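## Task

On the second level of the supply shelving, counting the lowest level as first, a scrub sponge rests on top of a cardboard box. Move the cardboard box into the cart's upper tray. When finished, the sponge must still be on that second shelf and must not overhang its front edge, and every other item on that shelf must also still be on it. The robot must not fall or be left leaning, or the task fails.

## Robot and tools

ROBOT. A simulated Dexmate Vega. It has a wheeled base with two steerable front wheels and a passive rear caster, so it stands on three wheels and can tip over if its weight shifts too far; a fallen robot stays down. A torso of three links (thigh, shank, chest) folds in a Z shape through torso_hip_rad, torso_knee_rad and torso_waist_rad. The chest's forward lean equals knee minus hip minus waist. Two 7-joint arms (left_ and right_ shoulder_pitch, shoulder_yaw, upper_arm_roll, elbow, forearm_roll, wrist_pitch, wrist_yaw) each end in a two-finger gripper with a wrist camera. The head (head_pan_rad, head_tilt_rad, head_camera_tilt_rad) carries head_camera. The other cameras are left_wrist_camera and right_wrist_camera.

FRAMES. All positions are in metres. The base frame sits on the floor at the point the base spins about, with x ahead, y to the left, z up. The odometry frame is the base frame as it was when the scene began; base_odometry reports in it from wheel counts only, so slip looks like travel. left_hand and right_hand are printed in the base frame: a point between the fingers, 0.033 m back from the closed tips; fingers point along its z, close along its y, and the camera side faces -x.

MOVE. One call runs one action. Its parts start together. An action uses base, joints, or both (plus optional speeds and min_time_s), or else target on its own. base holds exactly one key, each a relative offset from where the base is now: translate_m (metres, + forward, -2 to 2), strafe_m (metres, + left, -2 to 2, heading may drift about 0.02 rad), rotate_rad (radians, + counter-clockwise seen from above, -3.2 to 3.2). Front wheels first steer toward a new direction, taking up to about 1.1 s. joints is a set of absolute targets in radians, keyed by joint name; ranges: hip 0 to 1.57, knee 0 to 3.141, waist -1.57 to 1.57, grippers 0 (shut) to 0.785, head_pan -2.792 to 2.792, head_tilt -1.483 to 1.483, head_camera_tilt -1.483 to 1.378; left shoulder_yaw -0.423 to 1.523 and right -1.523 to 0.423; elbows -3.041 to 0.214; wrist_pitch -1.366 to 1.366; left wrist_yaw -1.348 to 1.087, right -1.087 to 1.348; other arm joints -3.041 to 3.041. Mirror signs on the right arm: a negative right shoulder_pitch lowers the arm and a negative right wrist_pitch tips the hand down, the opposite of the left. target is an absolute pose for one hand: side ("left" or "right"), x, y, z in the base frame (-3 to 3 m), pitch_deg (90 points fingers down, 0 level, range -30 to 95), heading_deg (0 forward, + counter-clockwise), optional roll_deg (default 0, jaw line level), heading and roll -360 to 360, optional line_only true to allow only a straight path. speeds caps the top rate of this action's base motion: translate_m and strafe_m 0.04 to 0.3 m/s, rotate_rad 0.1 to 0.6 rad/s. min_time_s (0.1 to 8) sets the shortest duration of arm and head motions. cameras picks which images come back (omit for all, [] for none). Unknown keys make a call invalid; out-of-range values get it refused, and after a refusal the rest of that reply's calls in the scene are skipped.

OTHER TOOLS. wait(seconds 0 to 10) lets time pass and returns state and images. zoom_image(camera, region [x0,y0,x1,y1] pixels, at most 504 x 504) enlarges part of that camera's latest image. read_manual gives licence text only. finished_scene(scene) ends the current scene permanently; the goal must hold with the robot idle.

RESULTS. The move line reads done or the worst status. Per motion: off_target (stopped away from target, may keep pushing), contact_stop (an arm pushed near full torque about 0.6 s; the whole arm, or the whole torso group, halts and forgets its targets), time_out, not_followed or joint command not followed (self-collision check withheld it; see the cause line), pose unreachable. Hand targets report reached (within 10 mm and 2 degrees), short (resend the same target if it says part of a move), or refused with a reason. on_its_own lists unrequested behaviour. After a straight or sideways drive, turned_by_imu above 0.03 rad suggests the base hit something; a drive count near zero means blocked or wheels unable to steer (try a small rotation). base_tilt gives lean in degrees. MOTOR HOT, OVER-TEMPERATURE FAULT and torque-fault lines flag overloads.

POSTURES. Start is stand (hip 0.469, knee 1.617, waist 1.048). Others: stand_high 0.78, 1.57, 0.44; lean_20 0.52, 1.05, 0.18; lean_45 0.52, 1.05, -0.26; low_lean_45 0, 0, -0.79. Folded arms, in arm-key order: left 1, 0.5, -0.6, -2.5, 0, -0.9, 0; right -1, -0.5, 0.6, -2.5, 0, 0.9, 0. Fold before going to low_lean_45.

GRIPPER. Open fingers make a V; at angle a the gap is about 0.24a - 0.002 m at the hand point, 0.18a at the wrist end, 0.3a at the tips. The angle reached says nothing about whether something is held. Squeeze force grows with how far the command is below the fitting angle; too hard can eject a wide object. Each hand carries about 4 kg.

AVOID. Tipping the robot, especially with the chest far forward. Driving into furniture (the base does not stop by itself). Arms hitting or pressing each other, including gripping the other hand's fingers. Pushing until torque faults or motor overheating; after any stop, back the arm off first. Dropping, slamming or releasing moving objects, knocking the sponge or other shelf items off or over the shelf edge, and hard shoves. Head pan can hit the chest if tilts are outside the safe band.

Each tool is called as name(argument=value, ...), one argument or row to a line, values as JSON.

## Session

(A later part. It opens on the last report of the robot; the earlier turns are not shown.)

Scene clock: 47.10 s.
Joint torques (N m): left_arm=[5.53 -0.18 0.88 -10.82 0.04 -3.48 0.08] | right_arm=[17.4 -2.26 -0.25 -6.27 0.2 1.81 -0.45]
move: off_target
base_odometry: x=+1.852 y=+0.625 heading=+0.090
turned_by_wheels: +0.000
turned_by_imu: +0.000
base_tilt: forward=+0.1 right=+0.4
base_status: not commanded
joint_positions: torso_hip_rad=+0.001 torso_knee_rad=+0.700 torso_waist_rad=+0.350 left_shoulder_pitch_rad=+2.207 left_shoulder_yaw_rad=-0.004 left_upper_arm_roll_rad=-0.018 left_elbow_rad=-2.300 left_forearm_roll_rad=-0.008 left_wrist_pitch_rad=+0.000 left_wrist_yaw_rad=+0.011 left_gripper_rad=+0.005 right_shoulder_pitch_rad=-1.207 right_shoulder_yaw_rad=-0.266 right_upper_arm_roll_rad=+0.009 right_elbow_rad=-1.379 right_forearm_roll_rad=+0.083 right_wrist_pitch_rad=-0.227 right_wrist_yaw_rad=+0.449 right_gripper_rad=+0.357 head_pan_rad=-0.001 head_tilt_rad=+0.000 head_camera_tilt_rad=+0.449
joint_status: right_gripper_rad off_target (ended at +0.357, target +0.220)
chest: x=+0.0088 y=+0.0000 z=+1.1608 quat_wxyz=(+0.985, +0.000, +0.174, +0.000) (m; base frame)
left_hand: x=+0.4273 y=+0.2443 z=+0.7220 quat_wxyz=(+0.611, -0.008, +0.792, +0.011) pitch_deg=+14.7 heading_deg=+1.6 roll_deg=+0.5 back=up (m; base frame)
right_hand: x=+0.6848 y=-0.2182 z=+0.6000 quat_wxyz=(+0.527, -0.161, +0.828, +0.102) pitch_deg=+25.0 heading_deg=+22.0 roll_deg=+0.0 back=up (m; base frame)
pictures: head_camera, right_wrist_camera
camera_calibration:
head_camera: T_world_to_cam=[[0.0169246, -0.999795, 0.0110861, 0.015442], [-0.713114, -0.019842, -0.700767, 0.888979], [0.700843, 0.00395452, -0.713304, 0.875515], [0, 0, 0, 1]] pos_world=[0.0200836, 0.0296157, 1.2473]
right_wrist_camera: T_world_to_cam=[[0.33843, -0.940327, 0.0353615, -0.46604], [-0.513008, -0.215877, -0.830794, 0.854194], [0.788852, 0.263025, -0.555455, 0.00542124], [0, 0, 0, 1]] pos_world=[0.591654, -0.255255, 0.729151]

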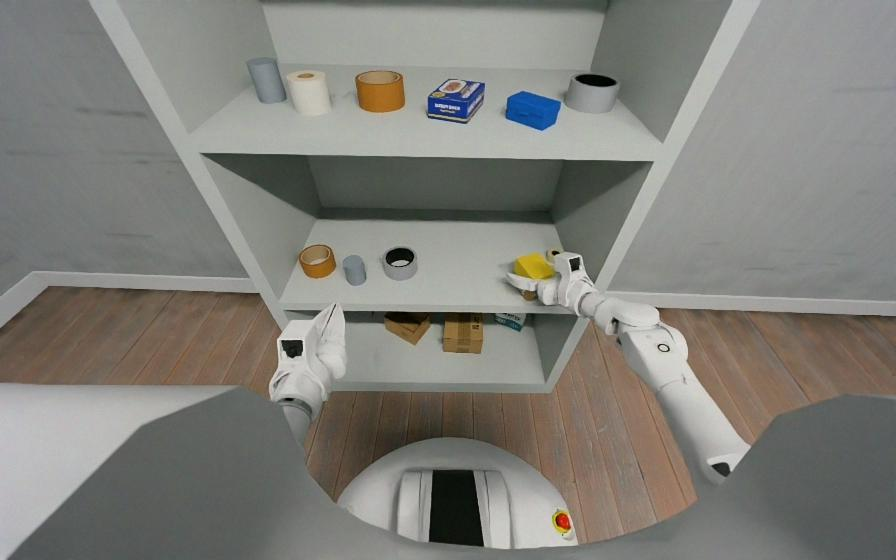

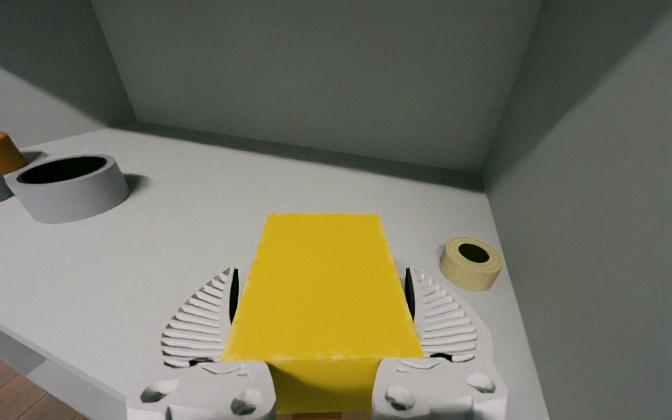

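move(
  target={"side":"right","x":0.685,"y":-0.215,"z":0.625,"pitch_deg":25,"heading_deg":22,"line_only":true},
  cameras=[],
)

move(
  target={"side":"right","x":0.70,"y":-0.055,"z":0.62,"pitch_deg":25,"heading_deg":22},
  cameras=["head_camera"],
)

zoom_image(
  camera="head_camera",
  region=[400, 150, 600, 330],
)

move(
  target={"side":"right","x":0.70,"y":-0.055,"z":0.557,"pitch_deg":25,"heading_deg":22,"line_only":true},
  cameras=["right_wrist_camera","head_camera"],
)

zoom_image(
  camera="head_camera",
  region=[400, 150, 600, 330],
)

Scene clock: 49.57 s.
Joint torques (N m): left_arm=[5.08 0.38 1.22 -10.79 -0.01 -2.66 0.11] | right_arm=[6.92 -5.41 5.77 -13.37 0.88 2.56 -0.36]
move: done
base_odometry: x=+1.852 y=+0.625 heading=+0.090
turned_by_wheels: +0.000
turned_by_imu: +0.001
base_tilt: forward=+0.1 right=+0.3
base_status: not commanded
joint_positions: torso_hip_rad=+0.001 torso_knee_rad=+0.700 torso_waist_rad=+0.350 left_shoulder_pitch_rad=+2.207 left_shoulder_yaw_rad=-0.004 left_upper_arm_roll_rad=-0.018 left_elbow_rad=-2.300 left_forearm_roll_rad=-0.008 left_wrist_pitch_rad=+0.000 left_wrist_yaw_rad=+0.011 left_gripper_rad=+0.005 right_shoulder_pitch_rad=-1.229 right_shoulder_yaw_rad=-0.273 right_upper_arm_roll_rad=+0.019 right_elbow_rad=-1.495 right_forearm_roll_rad=+0.090 right_wrist_pitch_rad=-0.323 right_wrist_yaw_rad=+0.446 right_gripper_rad=+0.357 head_pan_rad=-0.001 head_tilt_rad=+0.000 head_camera_tilt_rad=+0.449
joint_status: not commanded
chest: x=+0.0088 y=+0.0000 z=+1.1608 quat_wxyz=(+0.985, +0.000, +0.174, +0.000) (m; base frame)
left_hand: x=+0.4273 y=+0.2443 z=+0.7220 quat_wxyz=(+0.611, -0.008, +0.792, +0.011) pitch_deg=+14.7 heading_deg=+1.6 roll_deg=+0.5 back=up (m; base frame)
right_hand: x=+0.6849 y=-0.2150 z=+0.6234 quat_wxyz=(+0.527, -0.161, +0.828, +0.103) pitch_deg=+25.0 heading_deg=+22.0 roll_deg=+0.0 back=up (m; base frame)
right_hand_status: reached (straight line, planned for 0.7 s): 2 mm and 0.1 deg off.
pictures: none
No camera images: "cameras" was empty.

Scene clock: 52.10 s.
Joint torques (N m): left_arm=[3.57 0.46 1.08 -10.32 -0.03 -3.61 -0.05] | right_arm=[19.03 2.56 -1.07 -9.51 -0.18 3.08 -0.3]
move: done
base_odometry: x=+1.852 y=+0.625 heading=+0.090
turned_by_wheels: +0.000
turned_by_imu: +0.001
base_tilt: forward=+0.1 right=+0.3
base_status: not commanded
joint_positions: torso_hip_rad=+0.001 torso_knee_rad=+0.700 torso_waist_rad=+0.350 left_shoulder_pitch_rad=+2.207 left_shoulder_yaw_rad=-0.004 left_upper_arm_roll_rad=-0.018 left_elbow_rad=-2.300 left_forearm_roll_rad=-0.008 left_wrist_pitch_rad=+0.000 left_wrist_yaw_rad=+0.011 left_gripper_rad=+0.005 right_shoulder_pitch_rad=-1.168 right_shoulder_yaw_rad=-0.052 right_upper_arm_roll_rad=-0.192 right_elbow_rad=-1.474 right_forearm_roll_rad=-0.028 right_wrist_pitch_rad=-0.376 right_wrist_yaw_rad=+0.212 right_gripper_rad=+0.357 head_pan_rad=-0.001 head_tilt_rad=+0.000 head_camera_tilt_rad=+0.449
joint_status: not commanded
chest: x=+0.0088 y=+0.0000 z=+1.1608 quat_wxyz=(+0.985, +0.000, +0.174, +0.000) (m; base frame)
left_hand: x=+0.4273 y=+0.2443 z=+0.7220 quat_wxyz=(+0.611, -0.008, +0.792, +0.011) pitch_deg=+14.7 heading_deg=+1.6 roll_deg=+0.5 back=up (m; base frame)
right_hand: x=+0.6995 y=-0.0589 z=+0.6190 quat_wxyz=(+0.527, -0.161, +0.828, +0.103) pitch_deg=+25.1 heading_deg=+22.0 roll_deg=+0.0 back=up (m; base frame)
right_hand_status: reached (straight line, planned for 1.1 s): 4 mm and 0.1 deg off.
pictures: head_camera
camera_calibration:
head_camera: T_world_to_cam=[[0.0169246, -0.999795, 0.0110861, 0.015442], [-0.713114, -0.019842, -0.700767, 0.888979], [0.700843, 0.00395452, -0.713304, 0.875515], [0, 0, 0, 1]] pos_world=[0.0200836, 0.0296157, 1.2473]

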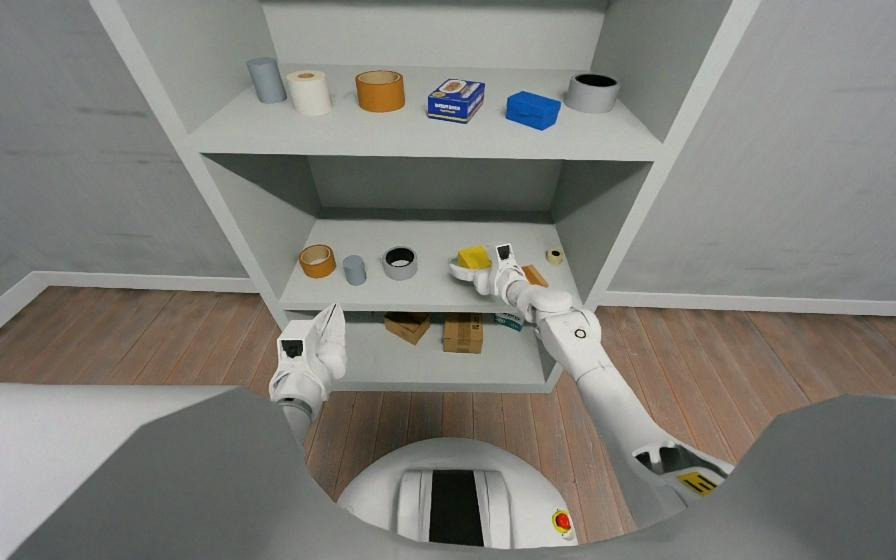

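Scaled by 2.520 from the camera's 896x560 image, which has a finer 960x600 frame.

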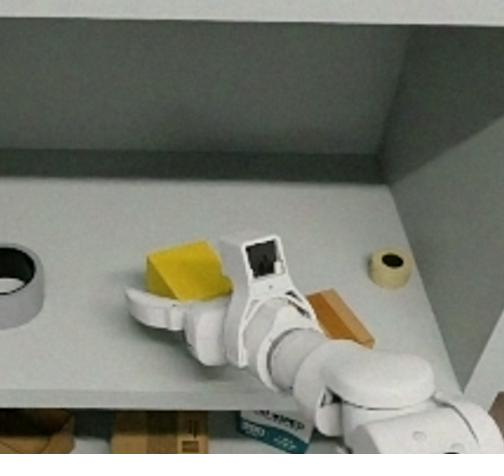

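Scene clock: 55.03 s.
Joint torques (N m): left_arm=[4.84 -0.36 1.1 -10.84 -0.07 -3.44 0.08] | right_arm=[16.64 3.83 -2.29 -5.06 0.27 1.71 -0.35]
move: done
base_odometry: x=+1.852 y=+0.625 heading=+0.090
turned_by_wheels: +0.000
turned_by_imu: +0.001
base_tilt: forward=+0.2 right=+0.4
base_status: not commanded
joint_positions: torso_hip_rad=+0.001 torso_knee_rad=+0.700 torso_waist_rad=+0.350 left_shoulder_pitch_rad=+2.207 left_shoulder_yaw_rad=-0.004 left_upper_arm_roll_rad=-0.018 left_elbow_rad=-2.300 left_forearm_roll_rad=-0.008 left_wrist_pitch_rad=+0.000 left_wrist_yaw_rad=+0.011 left_gripper_rad=+0.005 right_shoulder_pitch_rad=-1.091 right_shoulder_yaw_rad=-0.028 right_upper_arm_roll_rad=-0.206 right_elbow_rad=-1.129 right_forearm_roll_rad=-0.028 right_wrist_pitch_rad=-0.109 right_wrist_yaw_rad=+0.191 right_gripper_rad=+0.357 head_pan_rad=-0.001 head_tilt_rad=+0.000 head_camera_tilt_rad=+0.449
joint_status: not commanded
chest: x=+0.0088 y=+0.0000 z=+1.1608 quat_wxyz=(+0.985, +0.000, +0.174, +0.000) (m; base frame)
left_hand: x=+0.4273 y=+0.2443 z=+0.7220 quat_wxyz=(+0.611, -0.008, +0.792, +0.011) pitch_deg=+14.7 heading_deg=+1.6 roll_deg=+0.5 back=up (m; base frame)
right_hand: x=+0.7000 y=-0.0553 z=+0.5578 quat_wxyz=(+0.527, -0.161, +0.828, +0.102) pitch_deg=+25.0 heading_deg=+22.0 roll_deg=+0.0 back=up (m; base frame)
right_hand_status: reached (straight line, planned for 1.4 s): 1 mm and 0.0 deg off.
pictures: head_camera, right_wrist_camera
camera_calibration:
head_camera: T_world_to_cam=[[0.0169246, -0.999795, 0.0110861, 0.015442], [-0.713114, -0.019842, -0.700767, 0.888979], [0.700843, 0.00395452, -0.713304, 0.875515], [0, 0, 0, 1]] pos_world=[0.0200836, 0.0296157, 1.2473]
right_wrist_camera: T_world_to_cam=[[0.338429, -0.940324, 0.0354376, -0.316531], [-0.512815, -0.21588, -0.830913, 0.862011], [0.788978, 0.263032, -0.555273, -0.0729783], [0, 0, 0, 1]] pos_world=[0.606754, -0.0923549, 0.686951]

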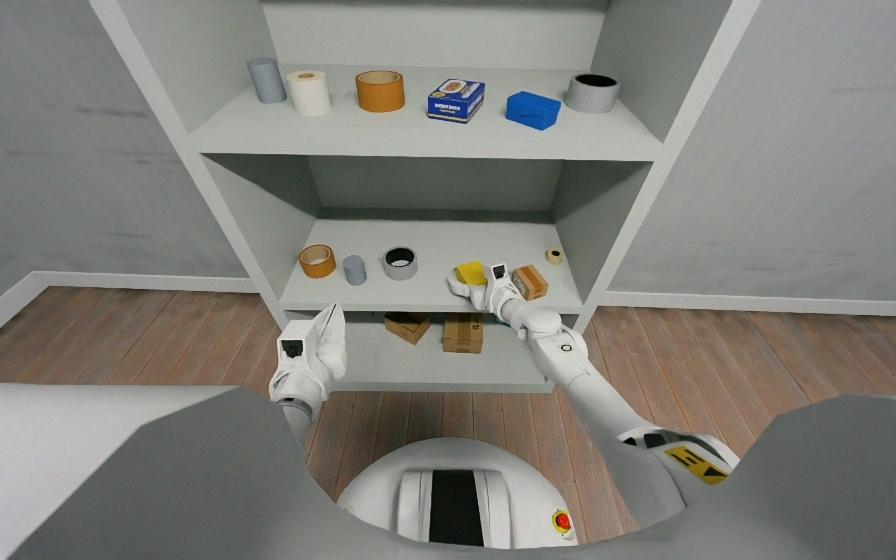

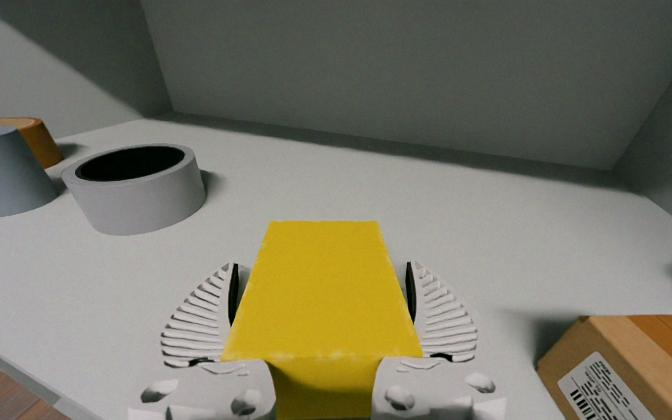

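Scaled by 2.520 from the camera's 896x560 image, which has a finer 960x600 frame.

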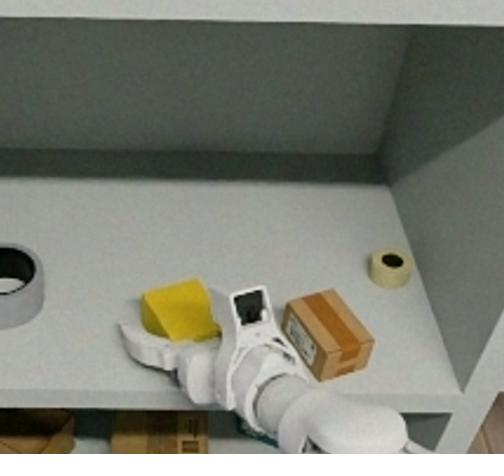

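move(
  target={"side":"right","x":0.70,"y":-0.055,"z":0.55,"pitch_deg":25,"heading_deg":22,"line_only":true},
  cameras=[],
)

move(
  joints={"right_gripper_rad":0.7},
  cameras=["right_wrist_camera"],
)

move(
  target={"side":"right","x":0.60,"y":-0.095,"z":0.585,"pitch_deg":25,"heading_deg":22,"line_only":true},
  cameras=[],
)

move(
  target={"side":"right","x":0.58,"y":-0.252,"z":0.575,"pitch_deg":25,"heading_deg":20},
  cameras=["right_wrist_camera","head_camera"],
)

Scene clock: 57.27 s.
Joint torques (N m): left_arm=[4.84 0.23 0.69 -10.9 -0.06 -3.55 0.05] | right_arm=[16.17 1.68 -2.37 -3.17 0.08 0.37 -0.34]
move: done
base_odometry: x=+1.852 y=+0.625 heading=+0.090
turned_by_wheels: +0.000
turned_by_imu: +0.000
base_tilt: forward=+0.2 right=+0.3
base_status: not commanded
joint_positions: torso_hip_rad=+0.001 torso_knee_rad=+0.700 torso_waist_rad=+0.350 left_shoulder_pitch_rad=+2.207 left_shoulder_yaw_rad=-0.004 left_upper_arm_roll_rad=-0.018 left_elbow_rad=-2.300 left_forearm_roll_rad=-0.008 left_wrist_pitch_rad=+0.000 left_wrist_yaw_rad=+0.011 left_gripper_rad=+0.005 right_shoulder_pitch_rad=-1.076 right_shoulder_yaw_rad=-0.025 right_upper_arm_roll_rad=-0.208 right_elbow_rad=-1.078 right_forearm_roll_rad=-0.027 right_wrist_pitch_rad=-0.073 right_wrist_yaw_rad=+0.189 right_gripper_rad=+0.356 head_pan_rad=-0.001 head_tilt_rad=+0.000 head_camera_tilt_rad=+0.449
joint_status: not commanded
chest: x=+0.0088 y=+0.0000 z=+1.1608 quat_wxyz=(+0.985, +0.000, +0.174, +0.000) (m; base frame)
left_hand: x=+0.4273 y=+0.2443 z=+0.7220 quat_wxyz=(+0.611, -0.008, +0.792, +0.011) pitch_deg=+14.7 heading_deg=+1.6 roll_deg=+0.5 back=up (m; base frame)
right_hand: x=+0.7001 y=-0.0552 z=+0.5510 quat_wxyz=(+0.528, -0.161, +0.828, +0.102) pitch_deg=+25.0 heading_deg=+22.0 roll_deg=+0.0 back=up (m; base frame)
right_hand_status: reached (straight line, planned for 0.5 s): 1 mm and 0.0 deg off.
pictures: none
No camera images: "cameras" was empty.

Scene clock: 58.33 s.
Joint torques (N m): left_arm=[5.14 -0.01 1.19 -10.49 -0.02 -3.7 0.1] | right_arm=[16.01 2.33 -1.55 -6.65 -0.01 2.05 -0.44]
move: done
base_odometry: x=+1.852 y=+0.625 heading=+0.090
turned_by_wheels: +0.000
turned_by_imu: +0.000
base_tilt: forward=+0.1 right=+0.3
base_status: not commanded
joint_positions: torso_hip_rad=+0.001 torso_knee_rad=+0.700 torso_waist_rad=+0.350 left_shoulder_pitch_rad=+2.207 left_shoulder_yaw_rad=-0.004 left_upper_arm_roll_rad=-0.018 left_elbow_rad=-2.300 left_forearm_roll_rad=-0.008 left_wrist_pitch_rad=+0.000 left_wrist_yaw_rad=+0.011 left_gripper_rad=+0.005 right_shoulder_pitch_rad=-1.075 right_shoulder_yaw_rad=-0.024 right_upper_arm_roll_rad=-0.208 right_elbow_rad=-1.073 right_forearm_roll_rad=-0.027 right_wrist_pitch_rad=-0.070 right_wrist_yaw_rad=+0.189 right_gripper_rad=+0.700 head_pan_rad=-0.001 head_tilt_rad=+0.000 head_camera_tilt_rad=+0.449
joint_status: all done
chest: x=+0.0088 y=+0.0000 z=+1.1608 quat_wxyz=(+0.985, +0.000, +0.174, +0.000) (m; base frame)
left_hand: x=+0.4273 y=+0.2443 z=+0.7220 quat_wxyz=(+0.611, -0.008, +0.792, +0.011) pitch_deg=+14.7 heading_deg=+1.6 roll_deg=+0.5 back=up (m; base frame)
right_hand: x=+0.6999 y=-0.0551 z=+0.5501 quat_wxyz=(+0.527, -0.161, +0.828, +0.103) pitch_deg=+25.0 heading_deg=+22.0 roll_deg=+0.0 back=up (m; base frame)
pictures: right_wrist_camera
camera_calibration:
right_wrist_camera: T_world_to_cam=[[0.338471, -0.940313, 0.035338, -0.316083], [-0.512752, -0.215797, -0.830974, 0.855511], [0.789001, 0.263141, -0.555188, -0.077318], [0, 0, 0, 1]] pos_world=[0.606654, -0.0922551, 0.679151]

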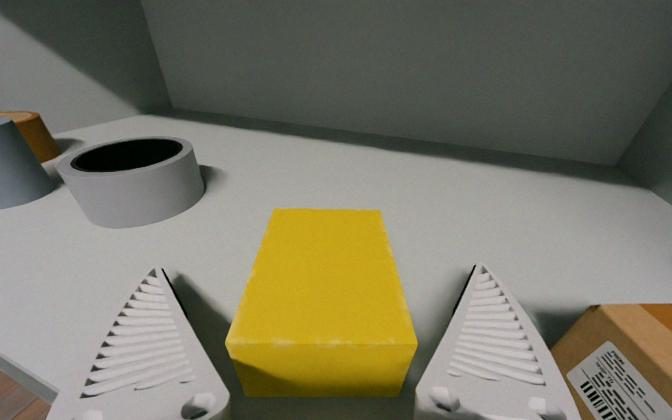

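Scene clock: 62.10 s.
Joint torques (N m): left_arm=[4.71 -0.31 1.1 -10.74 -0.05 -3.55 0.12] | right_arm=[2.03 -1.47 4.95 -13.27 0.61 3.21 0.35]
move: done
base_odometry: x=+1.852 y=+0.625 heading=+0.090
turned_by_wheels: +0.000
turned_by_imu: +0.001
base_tilt: forward=+0.2 right=+0.3
base_status: not commanded
joint_positions: torso_hip_rad=+0.001 torso_knee_rad=+0.700 torso_waist_rad=+0.350 left_shoulder_pitch_rad=+2.207 left_shoulder_yaw_rad=-0.004 left_upper_arm_roll_rad=-0.018 left_elbow_rad=-2.300 left_forearm_roll_rad=-0.008 left_wrist_pitch_rad=+0.000 left_wrist_yaw_rad=+0.011 left_gripper_rad=+0.005 right_shoulder_pitch_rad=-1.461 right_shoulder_yaw_rad=-0.131 right_upper_arm_roll_rad=-0.146 right_elbow_rad=-1.670 right_forearm_roll_rad=-0.005 right_wrist_pitch_rad=-0.269 right_wrist_yaw_rad=+0.231 right_gripper_rad=+0.700 head_pan_rad=-0.001 head_tilt_rad=+0.000 head_camera_tilt_rad=+0.449
joint_status: not commanded
chest: x=+0.0088 y=+0.0000 z=+1.1608 quat_wxyz=(+0.985, +0.000, +0.174, +0.000) (m; base frame)
left_hand: x=+0.4273 y=+0.2443 z=+0.7220 quat_wxyz=(+0.611, -0.008, +0.792, +0.011) pitch_deg=+14.7 heading_deg=+1.6 roll_deg=+0.5 back=up (m; base frame)
right_hand: x=+0.6009 y=-0.0946 z=+0.5841 quat_wxyz=(+0.527, -0.161, +0.828, +0.103) pitch_deg=+25.0 heading_deg=+22.0 roll_deg=+0.0 back=up (m; base frame)
right_hand_status: reached (straight line, planned for 2.2 s): 1 mm and 0.0 deg off.
pictures: none
No camera images: "cameras" was empty.

Scene clock: 64.63 s.
Joint torques (N m): left_arm=[5.31 0.2 0.76 -10.47 0.02 -3.35 0.13] | right_arm=[1.8 -5.6 5.99 -6.61 0.88 3.84 0.36]
move: done
base_odometry: x=+1.852 y=+0.625 heading=+0.090
turned_by_wheels: +0.000
turned_by_imu: +0.001
base_tilt: forward=+0.1 right=+0.3
base_status: not commanded
joint_positions: torso_hip_rad=+0.001 torso_knee_rad=+0.700 torso_waist_rad=+0.350 left_shoulder_pitch_rad=+2.207 left_shoulder_yaw_rad=-0.004 left_upper_arm_roll_rad=-0.018 left_elbow_rad=-2.300 left_forearm_roll_rad=-0.008 left_wrist_pitch_rad=+0.000 left_wrist_yaw_rad=+0.011 left_gripper_rad=+0.005 right_shoulder_pitch_rad=-1.525 right_shoulder_yaw_rad=-0.296 right_upper_arm_roll_rad=+0.090 right_elbow_rad=-1.588 right_forearm_roll_rad=+0.140 right_wrist_pitch_rad=-0.139 right_wrist_yaw_rad=+0.423 right_gripper_rad=+0.700 head_pan_rad=-0.001 head_tilt_rad=+0.000 head_camera_tilt_rad=+0.449
joint_status: not commanded
chest: x=+0.0088 y=+0.0000 z=+1.1608 quat_wxyz=(+0.985, +0.000, +0.174, +0.000) (m; base frame)
left_hand: x=+0.4273 y=+0.2443 z=+0.7220 quat_wxyz=(+0.611, -0.008, +0.792, +0.011) pitch_deg=+14.7 heading_deg=+1.6 roll_deg=+0.5 back=up (m; base frame)
right_hand: x=+0.5804 y=-0.2481 z=+0.5745 quat_wxyz=(+0.529, -0.147, +0.831, +0.094) pitch_deg=+25.1 heading_deg=+20.1 roll_deg=+0.0 back=up (m; base frame)
right_hand_status: reached (straight line, planned for 1.1 s): 4 mm and 0.1 deg off.
pictures: head_camera, right_wrist_camera
camera_calibration:
head_camera: T_world_to_cam=[[0.0169248, -0.999795, 0.0110863, 0.0154418], [-0.713114, -0.0198422, -0.700767, 0.888979], [0.700843, 0.00395453, -0.713304, 0.875515], [0, 0, 0, 1]] pos_world=[0.0200836, 0.0296157, 1.2473]
right_wrist_camera: T_world_to_cam=[[0.30658, -0.951204, 0.0349289, -0.441969], [-0.520673, -0.198309, -0.830406, 0.78148], [0.796812, 0.236399, -0.556063, 0.0706195], [0, 0, 0, 1]] pos_world=[0.486123, -0.282123, 0.703652]

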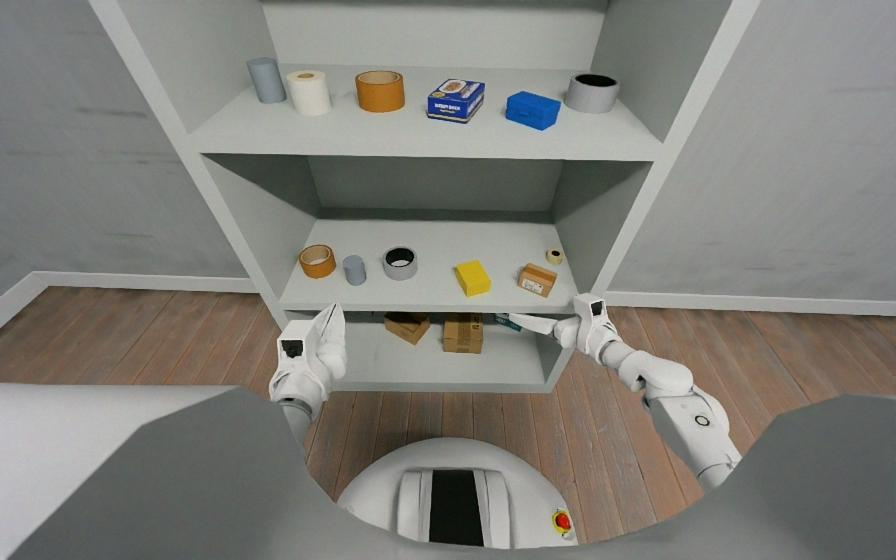

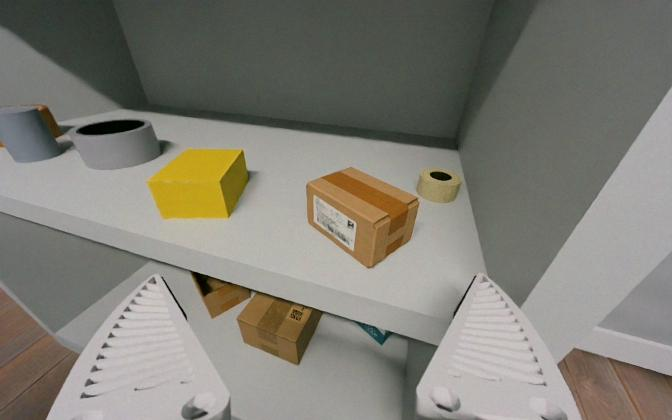

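move(
  target={"side":"right","x":0.61,"y":-0.195,"z":0.61,"pitch_deg":33,"heading_deg":-26},
  cameras=["right_wrist_camera","head_camera"],
)

Scene clock: 71.43 s.
Joint torques (N m): left_arm=[5.95 -0.28 1.12 -9.73 -0.01 -3.4 0.17] | right_arm=[16.02 5.44 -3.98 -14 -0.85 2.77 -0.25]
move: done
base_odometry: x=+1.852 y=+0.625 heading=+0.090
turned_by_wheels: +0.000
turned_by_imu: +0.002
base_tilt: forward=+0.2 right=+0.3
base_status: not commanded
joint_positions: torso_hip_rad=+0.001 torso_knee_rad=+0.700 torso_waist_rad=+0.350 left_shoulder_pitch_rad=+2.207 left_shoulder_yaw_rad=-0.004 left_upper_arm_roll_rad=-0.018 left_elbow_rad=-2.300 left_forearm_roll_rad=-0.008 left_wrist_pitch_rad=+0.000 left_wrist_yaw_rad=+0.011 left_gripper_rad=+0.005 right_shoulder_pitch_rad=-1.340 right_shoulder_yaw_rad=+0.172 right_upper_arm_roll_rad=-0.267 right_elbow_rad=-1.701 right_forearm_roll_rad=+0.207 right_wrist_pitch_rad=-0.488 right_wrist_yaw_rad=-0.802 right_gripper_rad=+0.700 head_pan_rad=-0.001 head_tilt_rad=+0.000 head_camera_tilt_rad=+0.449
joint_status: not commanded
chest: x=+0.0088 y=+0.0000 z=+1.1608 quat_wxyz=(+0.985, +0.000, +0.174, +0.000) (m; base frame)
left_hand: x=+0.4273 y=+0.2443 z=+0.7220 quat_wxyz=(+0.611, -0.008, +0.792, +0.011) pitch_deg=+14.7 heading_deg=+1.6 roll_deg=+0.5 back=up (m; base frame)
right_hand: x=+0.6100 y=-0.1956 z=+0.6088 quat_wxyz=(+0.465, +0.197, +0.857, -0.107) pitch_deg=+33.0 heading_deg=-25.8 roll_deg=+0.0 back=up (m; base frame)
right_hand_status: reached (checked arc [the straight line was blocked; over the whole arc the hand travels 0.11 m to end 0.07 m from its start, up to 0.04 m off the straight line; right_wrist_yaw_rad turns most, 1.23 rad; on the way or at its end the hand turns up to 47 deg from its attitude at the start], planned for 4.2 s): 1 mm and 0.2 deg off.
pictures: head_camera, right_wrist_camera
camera_calibration:
head_camera: T_world_to_cam=[[0.0169248, -0.999795, 0.0110863, 0.0154418], [-0.713114, -0.0198422, -0.700767, 0.888979], [0.700843, 0.00395453, -0.713304, 0.875515], [0, 0, 0, 1]] pos_world=[0.0200836, 0.0296157, 1.2473]
right_wrist_camera: T_world_to_cam=[[-0.464933, -0.884432, 0.0402035, 0.0782393], [-0.603389, 0.283308, -0.745425, 0.928783], [0.647888, -0.370831, -0.665376, 0.0923096], [0, 0, 0, 1]] pos_world=[0.536987, -0.159703, 0.750613]

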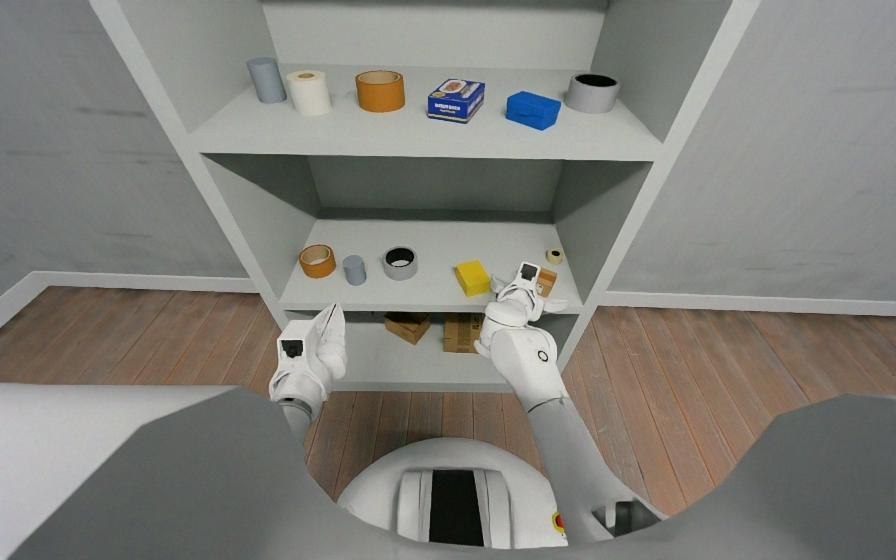

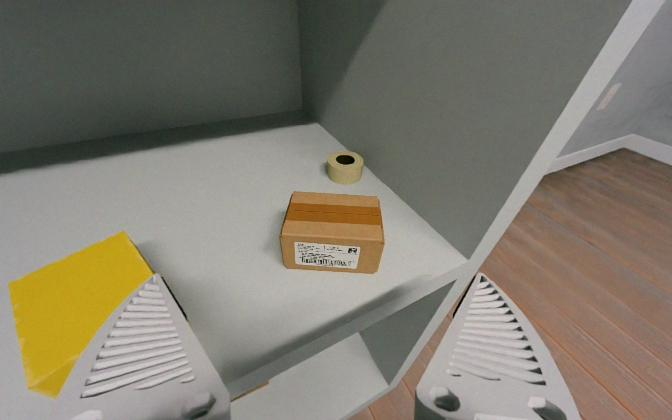

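move(
  joints={"right_gripper_rad":0.62},
  cameras=[],
)

move(
  target={"side":"right","x":0.70,"y":-0.252,"z":0.563,"pitch_deg":33,"heading_deg":-28,"line_only":true},
  cameras=["right_wrist_camera"],
)

move(
  joints={"right_gripper_rad":0.25},
  cameras=["right_wrist_camera"],
)

Scene clock: 72.67 s.
Joint torques (N m): left_arm=[5.23 0.1 0.93 -11.24 -0.03 -2.91 0.08] | right_arm=[16.44 6.07 -3.43 -12.9 -0.66 2.07 -0.31]
move: done
base_odometry: x=+1.852 y=+0.625 heading=+0.090
turned_by_wheels: +0.000
turned_by_imu: +0.000
base_tilt: forward=+0.2 right=+0.2
base_status: not commanded
joint_positions: torso_hip_rad=+0.001 torso_knee_rad=+0.700 torso_waist_rad=+0.350 left_shoulder_pitch_rad=+2.207 left_shoulder_yaw_rad=-0.004 left_upper_arm_roll_rad=-0.018 left_elbow_rad=-2.300 left_forearm_roll_rad=-0.008 left_wrist_pitch_rad=+0.000 left_wrist_yaw_rad=+0.011 left_gripper_rad=+0.005 right_shoulder_pitch_rad=-1.339 right_shoulder_yaw_rad=+0.174 right_upper_arm_roll_rad=-0.268 right_elbow_rad=-1.701 right_forearm_roll_rad=+0.207 right_wrist_pitch_rad=-0.489 right_wrist_yaw_rad=-0.807 right_gripper_rad=+0.620 head_pan_rad=-0.001 head_tilt_rad=+0.000 head_camera_tilt_rad=+0.449
joint_status: all done
chest: x=+0.0088 y=+0.0000 z=+1.1608 quat_wxyz=(+0.985, +0.000, +0.174, +0.000) (m; base frame)
left_hand: x=+0.4273 y=+0.2443 z=+0.7220 quat_wxyz=(+0.611, -0.008, +0.792, +0.011) pitch_deg=+14.7 heading_deg=+1.6 roll_deg=+0.5 back=up (m; base frame)
right_hand: x=+0.6096 y=-0.1952 z=+0.6093 quat_wxyz=(+0.464, +0.198, +0.857, -0.107) pitch_deg=+33.1 heading_deg=-26.0 roll_deg=+0.0 back=up (m; base frame)
pictures: none
No camera images: "cameras" was empty.

Scene clock: 76.23 s.
Joint torques (N m): left_arm=[4.12 0.93 1.05 -11.06 -0.06 -3.6 0.08] | right_arm=[20.97 0.45 2.37 -7.55 -0.73 3.22 0.17]
move: done
base_odometry: x=+1.852 y=+0.625 heading=+0.090
turned_by_wheels: +0.000
turned_by_imu: +0.001
base_tilt: forward=+0.1 right=+0.3
base_status: not commanded
joint_positions: torso_hip_rad=+0.001 torso_knee_rad=+0.700 torso_waist_rad=+0.350 left_shoulder_pitch_rad=+2.207 left_shoulder_yaw_rad=-0.004 left_upper_arm_roll_rad=-0.018 left_elbow_rad=-2.300 left_forearm_roll_rad=-0.008 left_wrist_pitch_rad=+0.000 left_wrist_yaw_rad=+0.011 left_gripper_rad=+0.005 right_shoulder_pitch_rad=-1.019 right_shoulder_yaw_rad=+0.141 right_upper_arm_roll_rad=-0.134 right_elbow_rad=-1.170 right_forearm_roll_rad=+0.247 right_wrist_pitch_rad=-0.276 right_wrist_yaw_rad=-0.686 right_gripper_rad=+0.620 head_pan_rad=-0.001 head_tilt_rad=+0.000 head_camera_tilt_rad=+0.449
joint_status: not commanded
chest: x=+0.0088 y=+0.0000 z=+1.1608 quat_wxyz=(+0.985, +0.000, +0.174, +0.000) (m; base frame)
left_hand: x=+0.4273 y=+0.2443 z=+0.7220 quat_wxyz=(+0.611, -0.008, +0.792, +0.011) pitch_deg=+14.7 heading_deg=+1.6 roll_deg=+0.5 back=up (m; base frame)
right_hand: x=+0.6989 y=-0.2512 z=+0.5630 quat_wxyz=(+0.463, +0.212, +0.853, -0.115) pitch_deg=+33.0 heading_deg=-28.0 roll_deg=+0.0 back=up (m; base frame)
right_hand_status: reached (straight line, planned for 2.0 s): 1 mm and 0.1 deg off.
pictures: right_wrist_camera
camera_calibration:
right_wrist_camera: T_world_to_cam=[[-0.497111, -0.866722, 0.0409121, 0.0988179], [-0.593171, 0.305047, -0.745046, 0.962108], [0.633268, -0.394639, -0.665757, -0.0119536], [0, 0, 0, 1]] pos_world=[0.627389, -0.212558, 0.704814]

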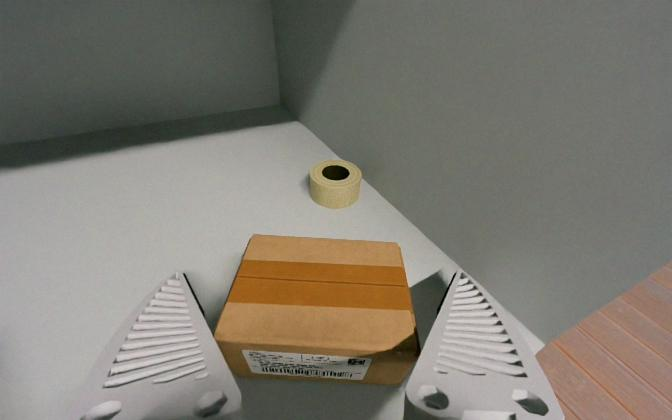

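Scene clock: 77.17 s.
Joint torques (N m): left_arm=[4.67 -0.43 1.05 -10.37 -0.11 -4.05 0.12] | right_arm=[19.42 -0.28 1.98 -6.13 -0.23 2.19 0.25]
move: done
base_odometry: x=+1.852 y=+0.625 heading=+0.090
turned_by_wheels: +0.000
turned_by_imu: +0.000
base_tilt: forward=+0.2 right=+0.3
base_status: not commanded
joint_positions: torso_hip_rad=+0.001 torso_knee_rad=+0.700 torso_waist_rad=+0.350 left_shoulder_pitch_rad=+2.207 left_shoulder_yaw_rad=-0.004 left_upper_arm_roll_rad=-0.018 left_elbow_rad=-2.300 left_forearm_roll_rad=-0.008 left_wrist_pitch_rad=+0.000 left_wrist_yaw_rad=+0.011 left_gripper_rad=+0.005 right_shoulder_pitch_rad=-1.016 right_shoulder_yaw_rad=+0.141 right_upper_arm_roll_rad=-0.133 right_elbow_rad=-1.166 right_forearm_roll_rad=+0.247 right_wrist_pitch_rad=-0.274 right_wrist_yaw_rad=-0.685 right_gripper_rad=+0.250 head_pan_rad=-0.001 head_tilt_rad=+0.000 head_camera_tilt_rad=+0.449
joint_status: all done
chest: x=+0.0088 y=+0.0000 z=+1.1608 quat_wxyz=(+0.985, +0.000, +0.174, +0.000) (m; base frame)
left_hand: x=+0.4273 y=+0.2443 z=+0.7220 quat_wxyz=(+0.611, -0.008, +0.792, +0.011) pitch_deg=+14.7 heading_deg=+1.6 roll_deg=+0.5 back=up (m; base frame)
right_hand: x=+0.6997 y=-0.2518 z=+0.5630 quat_wxyz=(+0.463, +0.212, +0.853, -0.115) pitch_deg=+33.0 heading_deg=-28.0 roll_deg=+0.0 back=up (m; base frame)
pictures: right_wrist_camera
camera_calibration:
right_wrist_camera: T_world_to_cam=[[-0.497645, -0.866429, 0.0406132, 0.0993409], [-0.592517, 0.305379, -0.745431, 0.962606], [0.633461, -0.395024, -0.665345, -0.013088], [0, 0, 0, 1]] pos_world=[0.628088, -0.213057, 0.704813]

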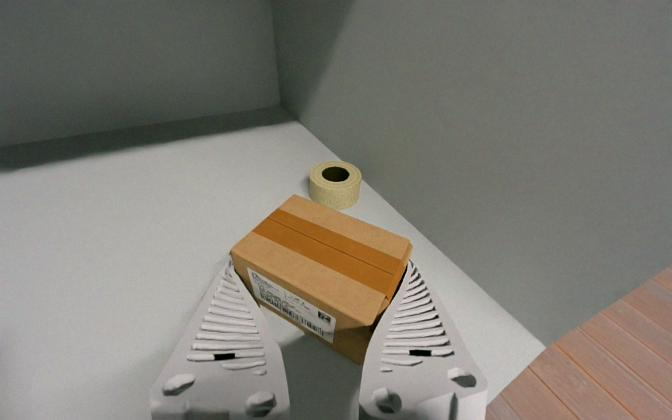

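move(
  joints={"right_gripper_rad":0.58},
  cameras=[],
)

move(
  target={"side":"right","x":0.724,"y":-0.262,"z":0.563,"pitch_deg":33,"heading_deg":-28,"line_only":true},
  cameras=["right_wrist_camera"],
)

move(
  joints={"right_gripper_rad":0.25},
  cameras=["right_wrist_camera","head_camera"],
)

Scene clock: 79.37 s.
Joint torques (N m): left_arm=[5.35 0.34 1.14 -10.25 -0.06 -3.67 0.2] | right_arm=[19.23 0.22 2.1 -7.77 -0.92 1.8 0.03]
move: done
base_odometry: x=+1.852 y=+0.625 heading=+0.090
turned_by_wheels: +0.000
turned_by_imu: +0.001
base_tilt: forward=+0.2 right=+0.4
base_status: not commanded
joint_positions: torso_hip_rad=+0.001 torso_knee_rad=+0.700 torso_waist_rad=+0.350 left_shoulder_pitch_rad=+2.207 left_shoulder_yaw_rad=-0.004 left_upper_arm_roll_rad=-0.018 left_elbow_rad=-2.300 left_forearm_roll_rad=-0.008 left_wrist_pitch_rad=+0.000 left_wrist_yaw_rad=+0.011 left_gripper_rad=+0.005 right_shoulder_pitch_rad=-1.016 right_shoulder_yaw_rad=+0.141 right_upper_arm_roll_rad=-0.132 right_elbow_rad=-1.165 right_forearm_roll_rad=+0.247 right_wrist_pitch_rad=-0.274 right_wrist_yaw_rad=-0.685 right_gripper_rad=+0.580 head_pan_rad=-0.001 head_tilt_rad=+0.000 head_camera_tilt_rad=+0.449
joint_status: all done
chest: x=+0.0088 y=+0.0000 z=+1.1608 quat_wxyz=(+0.985, +0.000, +0.174, +0.000) (m; base frame)
left_hand: x=+0.4273 y=+0.2443 z=+0.7220 quat_wxyz=(+0.611, -0.008, +0.792, +0.011) pitch_deg=+14.7 heading_deg=+1.6 roll_deg=+0.5 back=up (m; base frame)
right_hand: x=+0.6997 y=-0.2518 z=+0.5628 quat_wxyz=(+0.463, +0.212, +0.853, -0.115) pitch_deg=+33.0 heading_deg=-28.0 roll_deg=+0.0 back=up (m; base frame)
pictures: none
No camera images: "cameras" was empty.

Scene clock: 81.40 s.
Joint torques (N m): left_arm=[5.1 -0.41 1.25 -10.63 -0.02 -3.19 -0.01] | right_arm=[22.24 -0.21 1.99 -7.06 -0.68 2.51 0.31]
move: done
base_odometry: x=+1.852 y=+0.625 heading=+0.090
turned_by_wheels: +0.000
turned_by_imu: +0.001
base_tilt: forward=+0.2 right=+0.3
base_status: not commanded
joint_positions: torso_hip_rad=+0.001 torso_knee_rad=+0.700 torso_waist_rad=+0.350 left_shoulder_pitch_rad=+2.207 left_shoulder_yaw_rad=-0.004 left_upper_arm_roll_rad=-0.018 left_elbow_rad=-2.300 left_forearm_roll_rad=-0.008 left_wrist_pitch_rad=+0.000 left_wrist_yaw_rad=+0.011 left_gripper_rad=+0.005 right_shoulder_pitch_rad=-0.925 right_shoulder_yaw_rad=+0.132 right_upper_arm_roll_rad=-0.113 right_elbow_rad=-1.034 right_forearm_roll_rad=+0.254 right_wrist_pitch_rad=-0.236 right_wrist_yaw_rad=-0.658 right_gripper_rad=+0.580 head_pan_rad=-0.001 head_tilt_rad=+0.000 head_camera_tilt_rad=+0.449
joint_status: not commanded
chest: x=+0.0088 y=+0.0000 z=+1.1608 quat_wxyz=(+0.985, +0.000, +0.174, +0.000) (m; base frame)
left_hand: x=+0.4273 y=+0.2443 z=+0.7220 quat_wxyz=(+0.611, -0.008, +0.792, +0.011) pitch_deg=+14.7 heading_deg=+1.6 roll_deg=+0.5 back=up (m; base frame)
right_hand: x=+0.7227 y=-0.2614 z=+0.5626 quat_wxyz=(+0.463, +0.212, +0.853, -0.115) pitch_deg=+33.0 heading_deg=-28.0 roll_deg=+0.0 back=up (m; base frame)
right_hand_status: reached (straight line, planned for 0.8 s): 1 mm and 0.0 deg off.
pictures: right_wrist_camera
camera_calibration:
right_wrist_camera: T_world_to_cam=[[-0.497552, -0.86647, 0.0408763, 0.102276], [-0.593007, 0.305373, -0.745044, 0.979047], [0.633076, -0.394938, -0.665762, -0.0311488], [0, 0, 0, 1]] pos_world=[0.651189, -0.222658, 0.704514]

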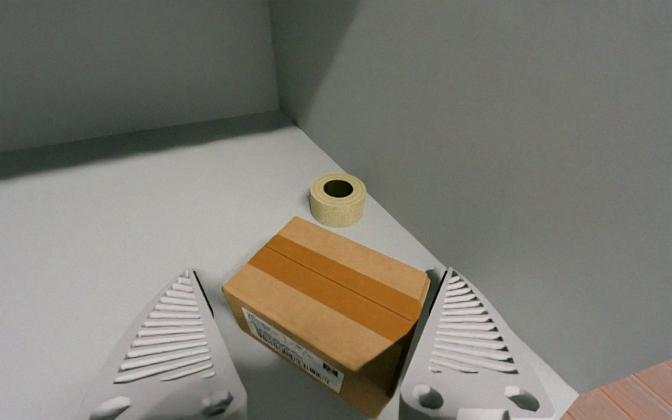

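Scene clock: 82.27 s.
Joint torques (N m): left_arm=[3.97 0.42 0.98 -10.05 -0.03 -3.27 0.07] | right_arm=[21.48 0.39 2.92 -5.77 -0.48 2.04 0.17]
move: done
base_odometry: x=+1.852 y=+0.625 heading=+0.090
turned_by_wheels: +0.000
turned_by_imu: +0.000
base_tilt: forward=+0.2 right=+0.3
base_status: not commanded
joint_positions: torso_hip_rad=+0.001 torso_knee_rad=+0.700 torso_waist_rad=+0.350 left_shoulder_pitch_rad=+2.207 left_shoulder_yaw_rad=-0.004 left_upper_arm_roll_rad=-0.018 left_elbow_rad=-2.300 left_forearm_roll_rad=-0.008 left_wrist_pitch_rad=+0.000 left_wrist_yaw_rad=+0.011 left_gripper_rad=+0.005 right_shoulder_pitch_rad=-0.922 right_shoulder_yaw_rad=+0.131 right_upper_arm_roll_rad=-0.112 right_elbow_rad=-1.029 right_forearm_roll_rad=+0.254 right_wrist_pitch_rad=-0.234 right_wrist_yaw_rad=-0.657 right_gripper_rad=+0.251 head_pan_rad=-0.001 head_tilt_rad=+0.000 head_camera_tilt_rad=+0.449
joint_status: all done
chest: x=+0.0088 y=+0.0000 z=+1.1608 quat_wxyz=(+0.985, +0.000, +0.174, +0.000) (m; base frame)
left_hand: x=+0.4273 y=+0.2443 z=+0.7220 quat_wxyz=(+0.611, -0.008, +0.792, +0.011) pitch_deg=+14.7 heading_deg=+1.6 roll_deg=+0.5 back=up (m; base frame)
right_hand: x=+0.7237 y=-0.2617 z=+0.5629 quat_wxyz=(+0.463, +0.212, +0.853, -0.115) pitch_deg=+33.0 heading_deg=-28.0 roll_deg=+0.0 back=up (m; base frame)
pictures: head_camera, right_wrist_camera
camera_calibration:
head_camera: T_world_to_cam=[[0.0169246, -0.999795, 0.0110861, 0.015442], [-0.713114, -0.019842, -0.700767, 0.888979], [0.700843, 0.00395452, -0.713304, 0.875515], [0, 0, 0, 1]] pos_world=[0.0200836, 0.0296157, 1.2473]
right_wrist_camera: T_world_to_cam=[[-0.497643, -0.866427, 0.0406838, 0.102574], [-0.592629, 0.305385, -0.74534, 0.979815], [0.633358, -0.395023, -0.665442, -0.0321719], [0, 0, 0, 1]] pos_world=[0.652088, -0.223057, 0.704714]

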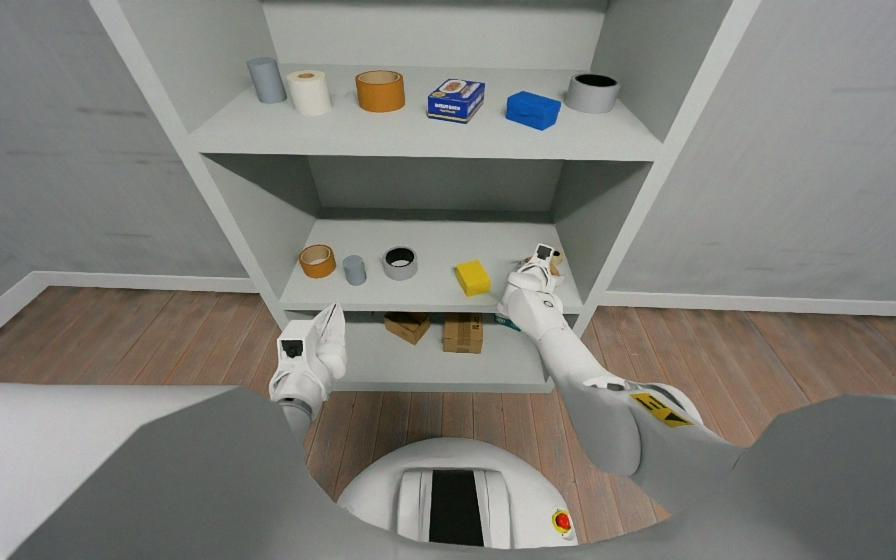

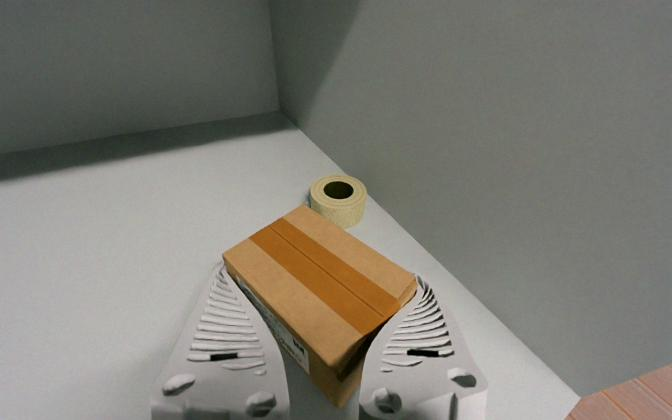

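move(
  joints={"right_gripper_rad":0.55},
  cameras=[],
)

move(
  target={"side":"right","x":0.645,"y":-0.225,"z":0.61,"pitch_deg":30,"heading_deg":-20},
  cameras=[],
)

move(
  target={"side":"right","x":0.615,"y":-0.292,"z":0.61,"pitch_deg":28,"heading_deg":18},
  cameras=["right_wrist_camera","head_camera"],
)

Scene clock: 84.10 s.
Joint torques (N m): left_arm=[4.28 0.24 1.04 -10.8 -0.01 -3.61 0.19] | right_arm=[20.89 0.62 2.13 -6.41 -0.48 1.73 -0.14]
move: done
base_odometry: x=+1.852 y=+0.625 heading=+0.090
turned_by_wheels: +0.000
turned_by_imu: +0.000
base_tilt: forward=+0.2 right=+0.3
base_status: not commanded
joint_positions: torso_hip_rad=+0.001 torso_knee_rad=+0.700 torso_waist_rad=+0.350 left_shoulder_pitch_rad=+2.207 left_shoulder_yaw_rad=-0.004 left_upper_arm_roll_rad=-0.018 left_elbow_rad=-2.300 left_forearm_roll_rad=-0.008 left_wrist_pitch_rad=+0.000 left_wrist_yaw_rad=+0.011 left_gripper_rad=+0.005 right_shoulder_pitch_rad=-0.921 right_shoulder_yaw_rad=+0.131 right_upper_arm_roll_rad=-0.112 right_elbow_rad=-1.028 right_forearm_roll_rad=+0.255 right_wrist_pitch_rad=-0.234 right_wrist_yaw_rad=-0.657 right_gripper_rad=+0.550 head_pan_rad=-0.001 head_tilt_rad=+0.000 head_camera_tilt_rad=+0.449
joint_status: all done
chest: x=+0.0088 y=+0.0000 z=+1.1608 quat_wxyz=(+0.985, +0.000, +0.174, +0.000) (m; base frame)
left_hand: x=+0.4273 y=+0.2443 z=+0.7220 quat_wxyz=(+0.611, -0.008, +0.792, +0.011) pitch_deg=+14.7 heading_deg=+1.6 roll_deg=+0.5 back=up (m; base frame)
right_hand: x=+0.7238 y=-0.2618 z=+0.5628 quat_wxyz=(+0.463, +0.212, +0.853, -0.115) pitch_deg=+33.0 heading_deg=-28.0 roll_deg=+0.0 back=up (m; base frame)
pictures: none
No camera images: "cameras" was empty.

Scene clock: 88.00 s.
Joint torques (N m): left_arm=[4.82 0.08 1.13 -10.9 -0.01 -3.5 0.19] | right_arm=[4.44 1.36 -3.01 -13.21 -0.95 1.02 0.27]
move: done
base_odometry: x=+1.852 y=+0.625 heading=+0.090
turned_by_wheels: +0.000
turned_by_imu: +0.001
base_tilt: forward=+0.1 right=+0.3
base_status: not commanded
joint_positions: torso_hip_rad=+0.001 torso_knee_rad=+0.700 torso_waist_rad=+0.350 left_shoulder_pitch_rad=+2.207 left_shoulder_yaw_rad=-0.004 left_upper_arm_roll_rad=-0.018 left_elbow_rad=-2.300 left_forearm_roll_rad=-0.008 left_wrist_pitch_rad=+0.000 left_wrist_yaw_rad=+0.011 left_gripper_rad=+0.005 right_shoulder_pitch_rad=-1.303 right_shoulder_yaw_rad=+0.055 right_upper_arm_roll_rad=-0.213 right_elbow_rad=-1.668 right_forearm_roll_rad=+0.230 right_wrist_pitch_rad=-0.468 right_wrist_yaw_rad=-0.633 right_gripper_rad=+0.550 head_pan_rad=-0.001 head_tilt_rad=+0.000 head_camera_tilt_rad=+0.449
joint_status: not commanded
chest: x=+0.0088 y=+0.0000 z=+1.1608 quat_wxyz=(+0.985, +0.000, +0.174, +0.000) (m; base frame)
left_hand: x=+0.4273 y=+0.2443 z=+0.7220 quat_wxyz=(+0.611, -0.008, +0.792, +0.011) pitch_deg=+14.7 heading_deg=+1.6 roll_deg=+0.5 back=up (m; base frame)
right_hand: x=+0.6457 y=-0.2256 z=+0.6091 quat_wxyz=(+0.492, +0.151, +0.853, -0.087) pitch_deg=+30.1 heading_deg=-20.1 roll_deg=+0.0 back=up (m; base frame)
right_hand_status: reached (straight line, planned for 2.4 s): 1 mm and 0.1 deg off.
pictures: none
No camera images: "cameras" was empty.

Scene clock: 92.77 s.
Joint torques (N m): left_arm=[4.17 -0.4 0.86 -10.74 -0.03 -3.64 0] | right_arm=[6.38 -14.25 17.19 -3.57 -1.26 4.66 -4.6]
move: done
base_odometry: x=+1.852 y=+0.625 heading=+0.091
turned_by_wheels: +0.000
turned_by_imu: +0.002
base_tilt: forward=+0.2 right=+0.3
base_status: not commanded
joint_positions: torso_hip_rad=+0.001 torso_knee_rad=+0.700 torso_waist_rad=+0.350 left_shoulder_pitch_rad=+2.207 left_shoulder_yaw_rad=-0.004 left_upper_arm_roll_rad=-0.018 left_elbow_rad=-2.300 left_forearm_roll_rad=-0.008 left_wrist_pitch_rad=+0.000 left_wrist_yaw_rad=+0.011 left_gripper_rad=+0.005 right_shoulder_pitch_rad=-1.459 right_shoulder_yaw_rad=-0.559 right_upper_arm_roll_rad=-0.002 right_elbow_rad=-1.660 right_forearm_roll_rad=+0.423 right_wrist_pitch_rad=-0.311 right_wrist_yaw_rad=+0.274 right_gripper_rad=+0.550 head_pan_rad=-0.001 head_tilt_rad=+0.000 head_camera_tilt_rad=+0.449
joint_status: not commanded
chest: x=+0.0089 y=+0.0000 z=+1.1608 quat_wxyz=(+0.985, +0.000, +0.174, +0.000) (m; base frame)
left_hand: x=+0.4274 y=+0.2443 z=+0.7220 quat_wxyz=(+0.611, -0.008, +0.792, +0.011) pitch_deg=+14.7 heading_deg=+1.6 roll_deg=+0.5 back=up (m; base frame)
right_hand: x=+0.6147 y=-0.2899 z=+0.6091 quat_wxyz=(+0.508, -0.133, +0.847, +0.081) pitch_deg=+28.1 heading_deg=+18.0 roll_deg=+0.2 back=up (m; base frame)
right_hand_status: reached (straight line, planned for 3.2 s): 2 mm and 0.2 deg off.
pictures: head_camera, right_wrist_camera
camera_calibration:
head_camera: T_world_to_cam=[[0.0169261, -0.999795, 0.0110836, 0.0154434], [-0.713214, -0.0198419, -0.700666, 0.888927], [0.700742, 0.00395455, -0.713403, 0.875571], [0, 0, 0, 1]] pos_world=[0.020183, 0.0296157, 1.2473]
right_wrist_camera: T_world_to_cam=[[0.272946, -0.961391, 0.0350333, -0.475773], [-0.568882, -0.190663, -0.800013, 0.833218], [0.775805, 0.198431, -0.598959, 0.100442], [0, 0, 0, 1]] pos_world=[0.52594, -0.318472, 0.743414]

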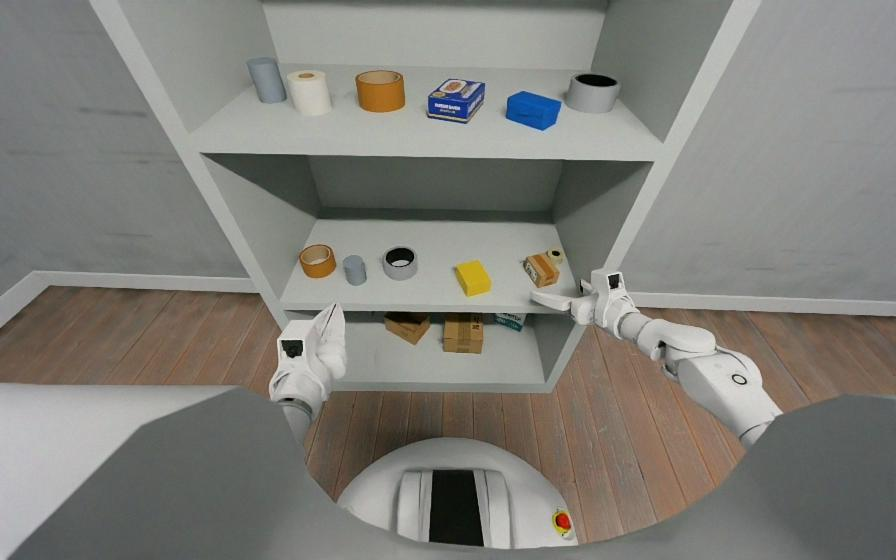

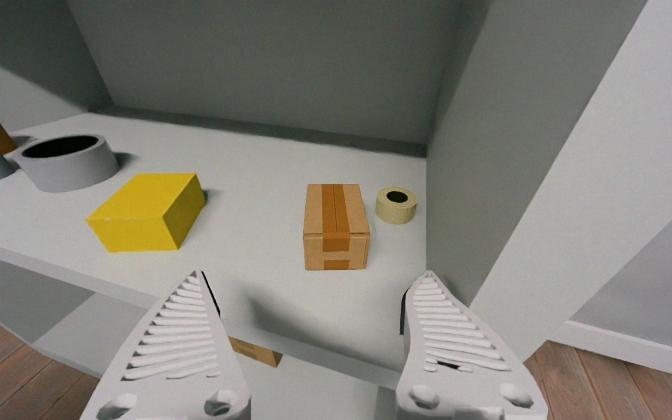

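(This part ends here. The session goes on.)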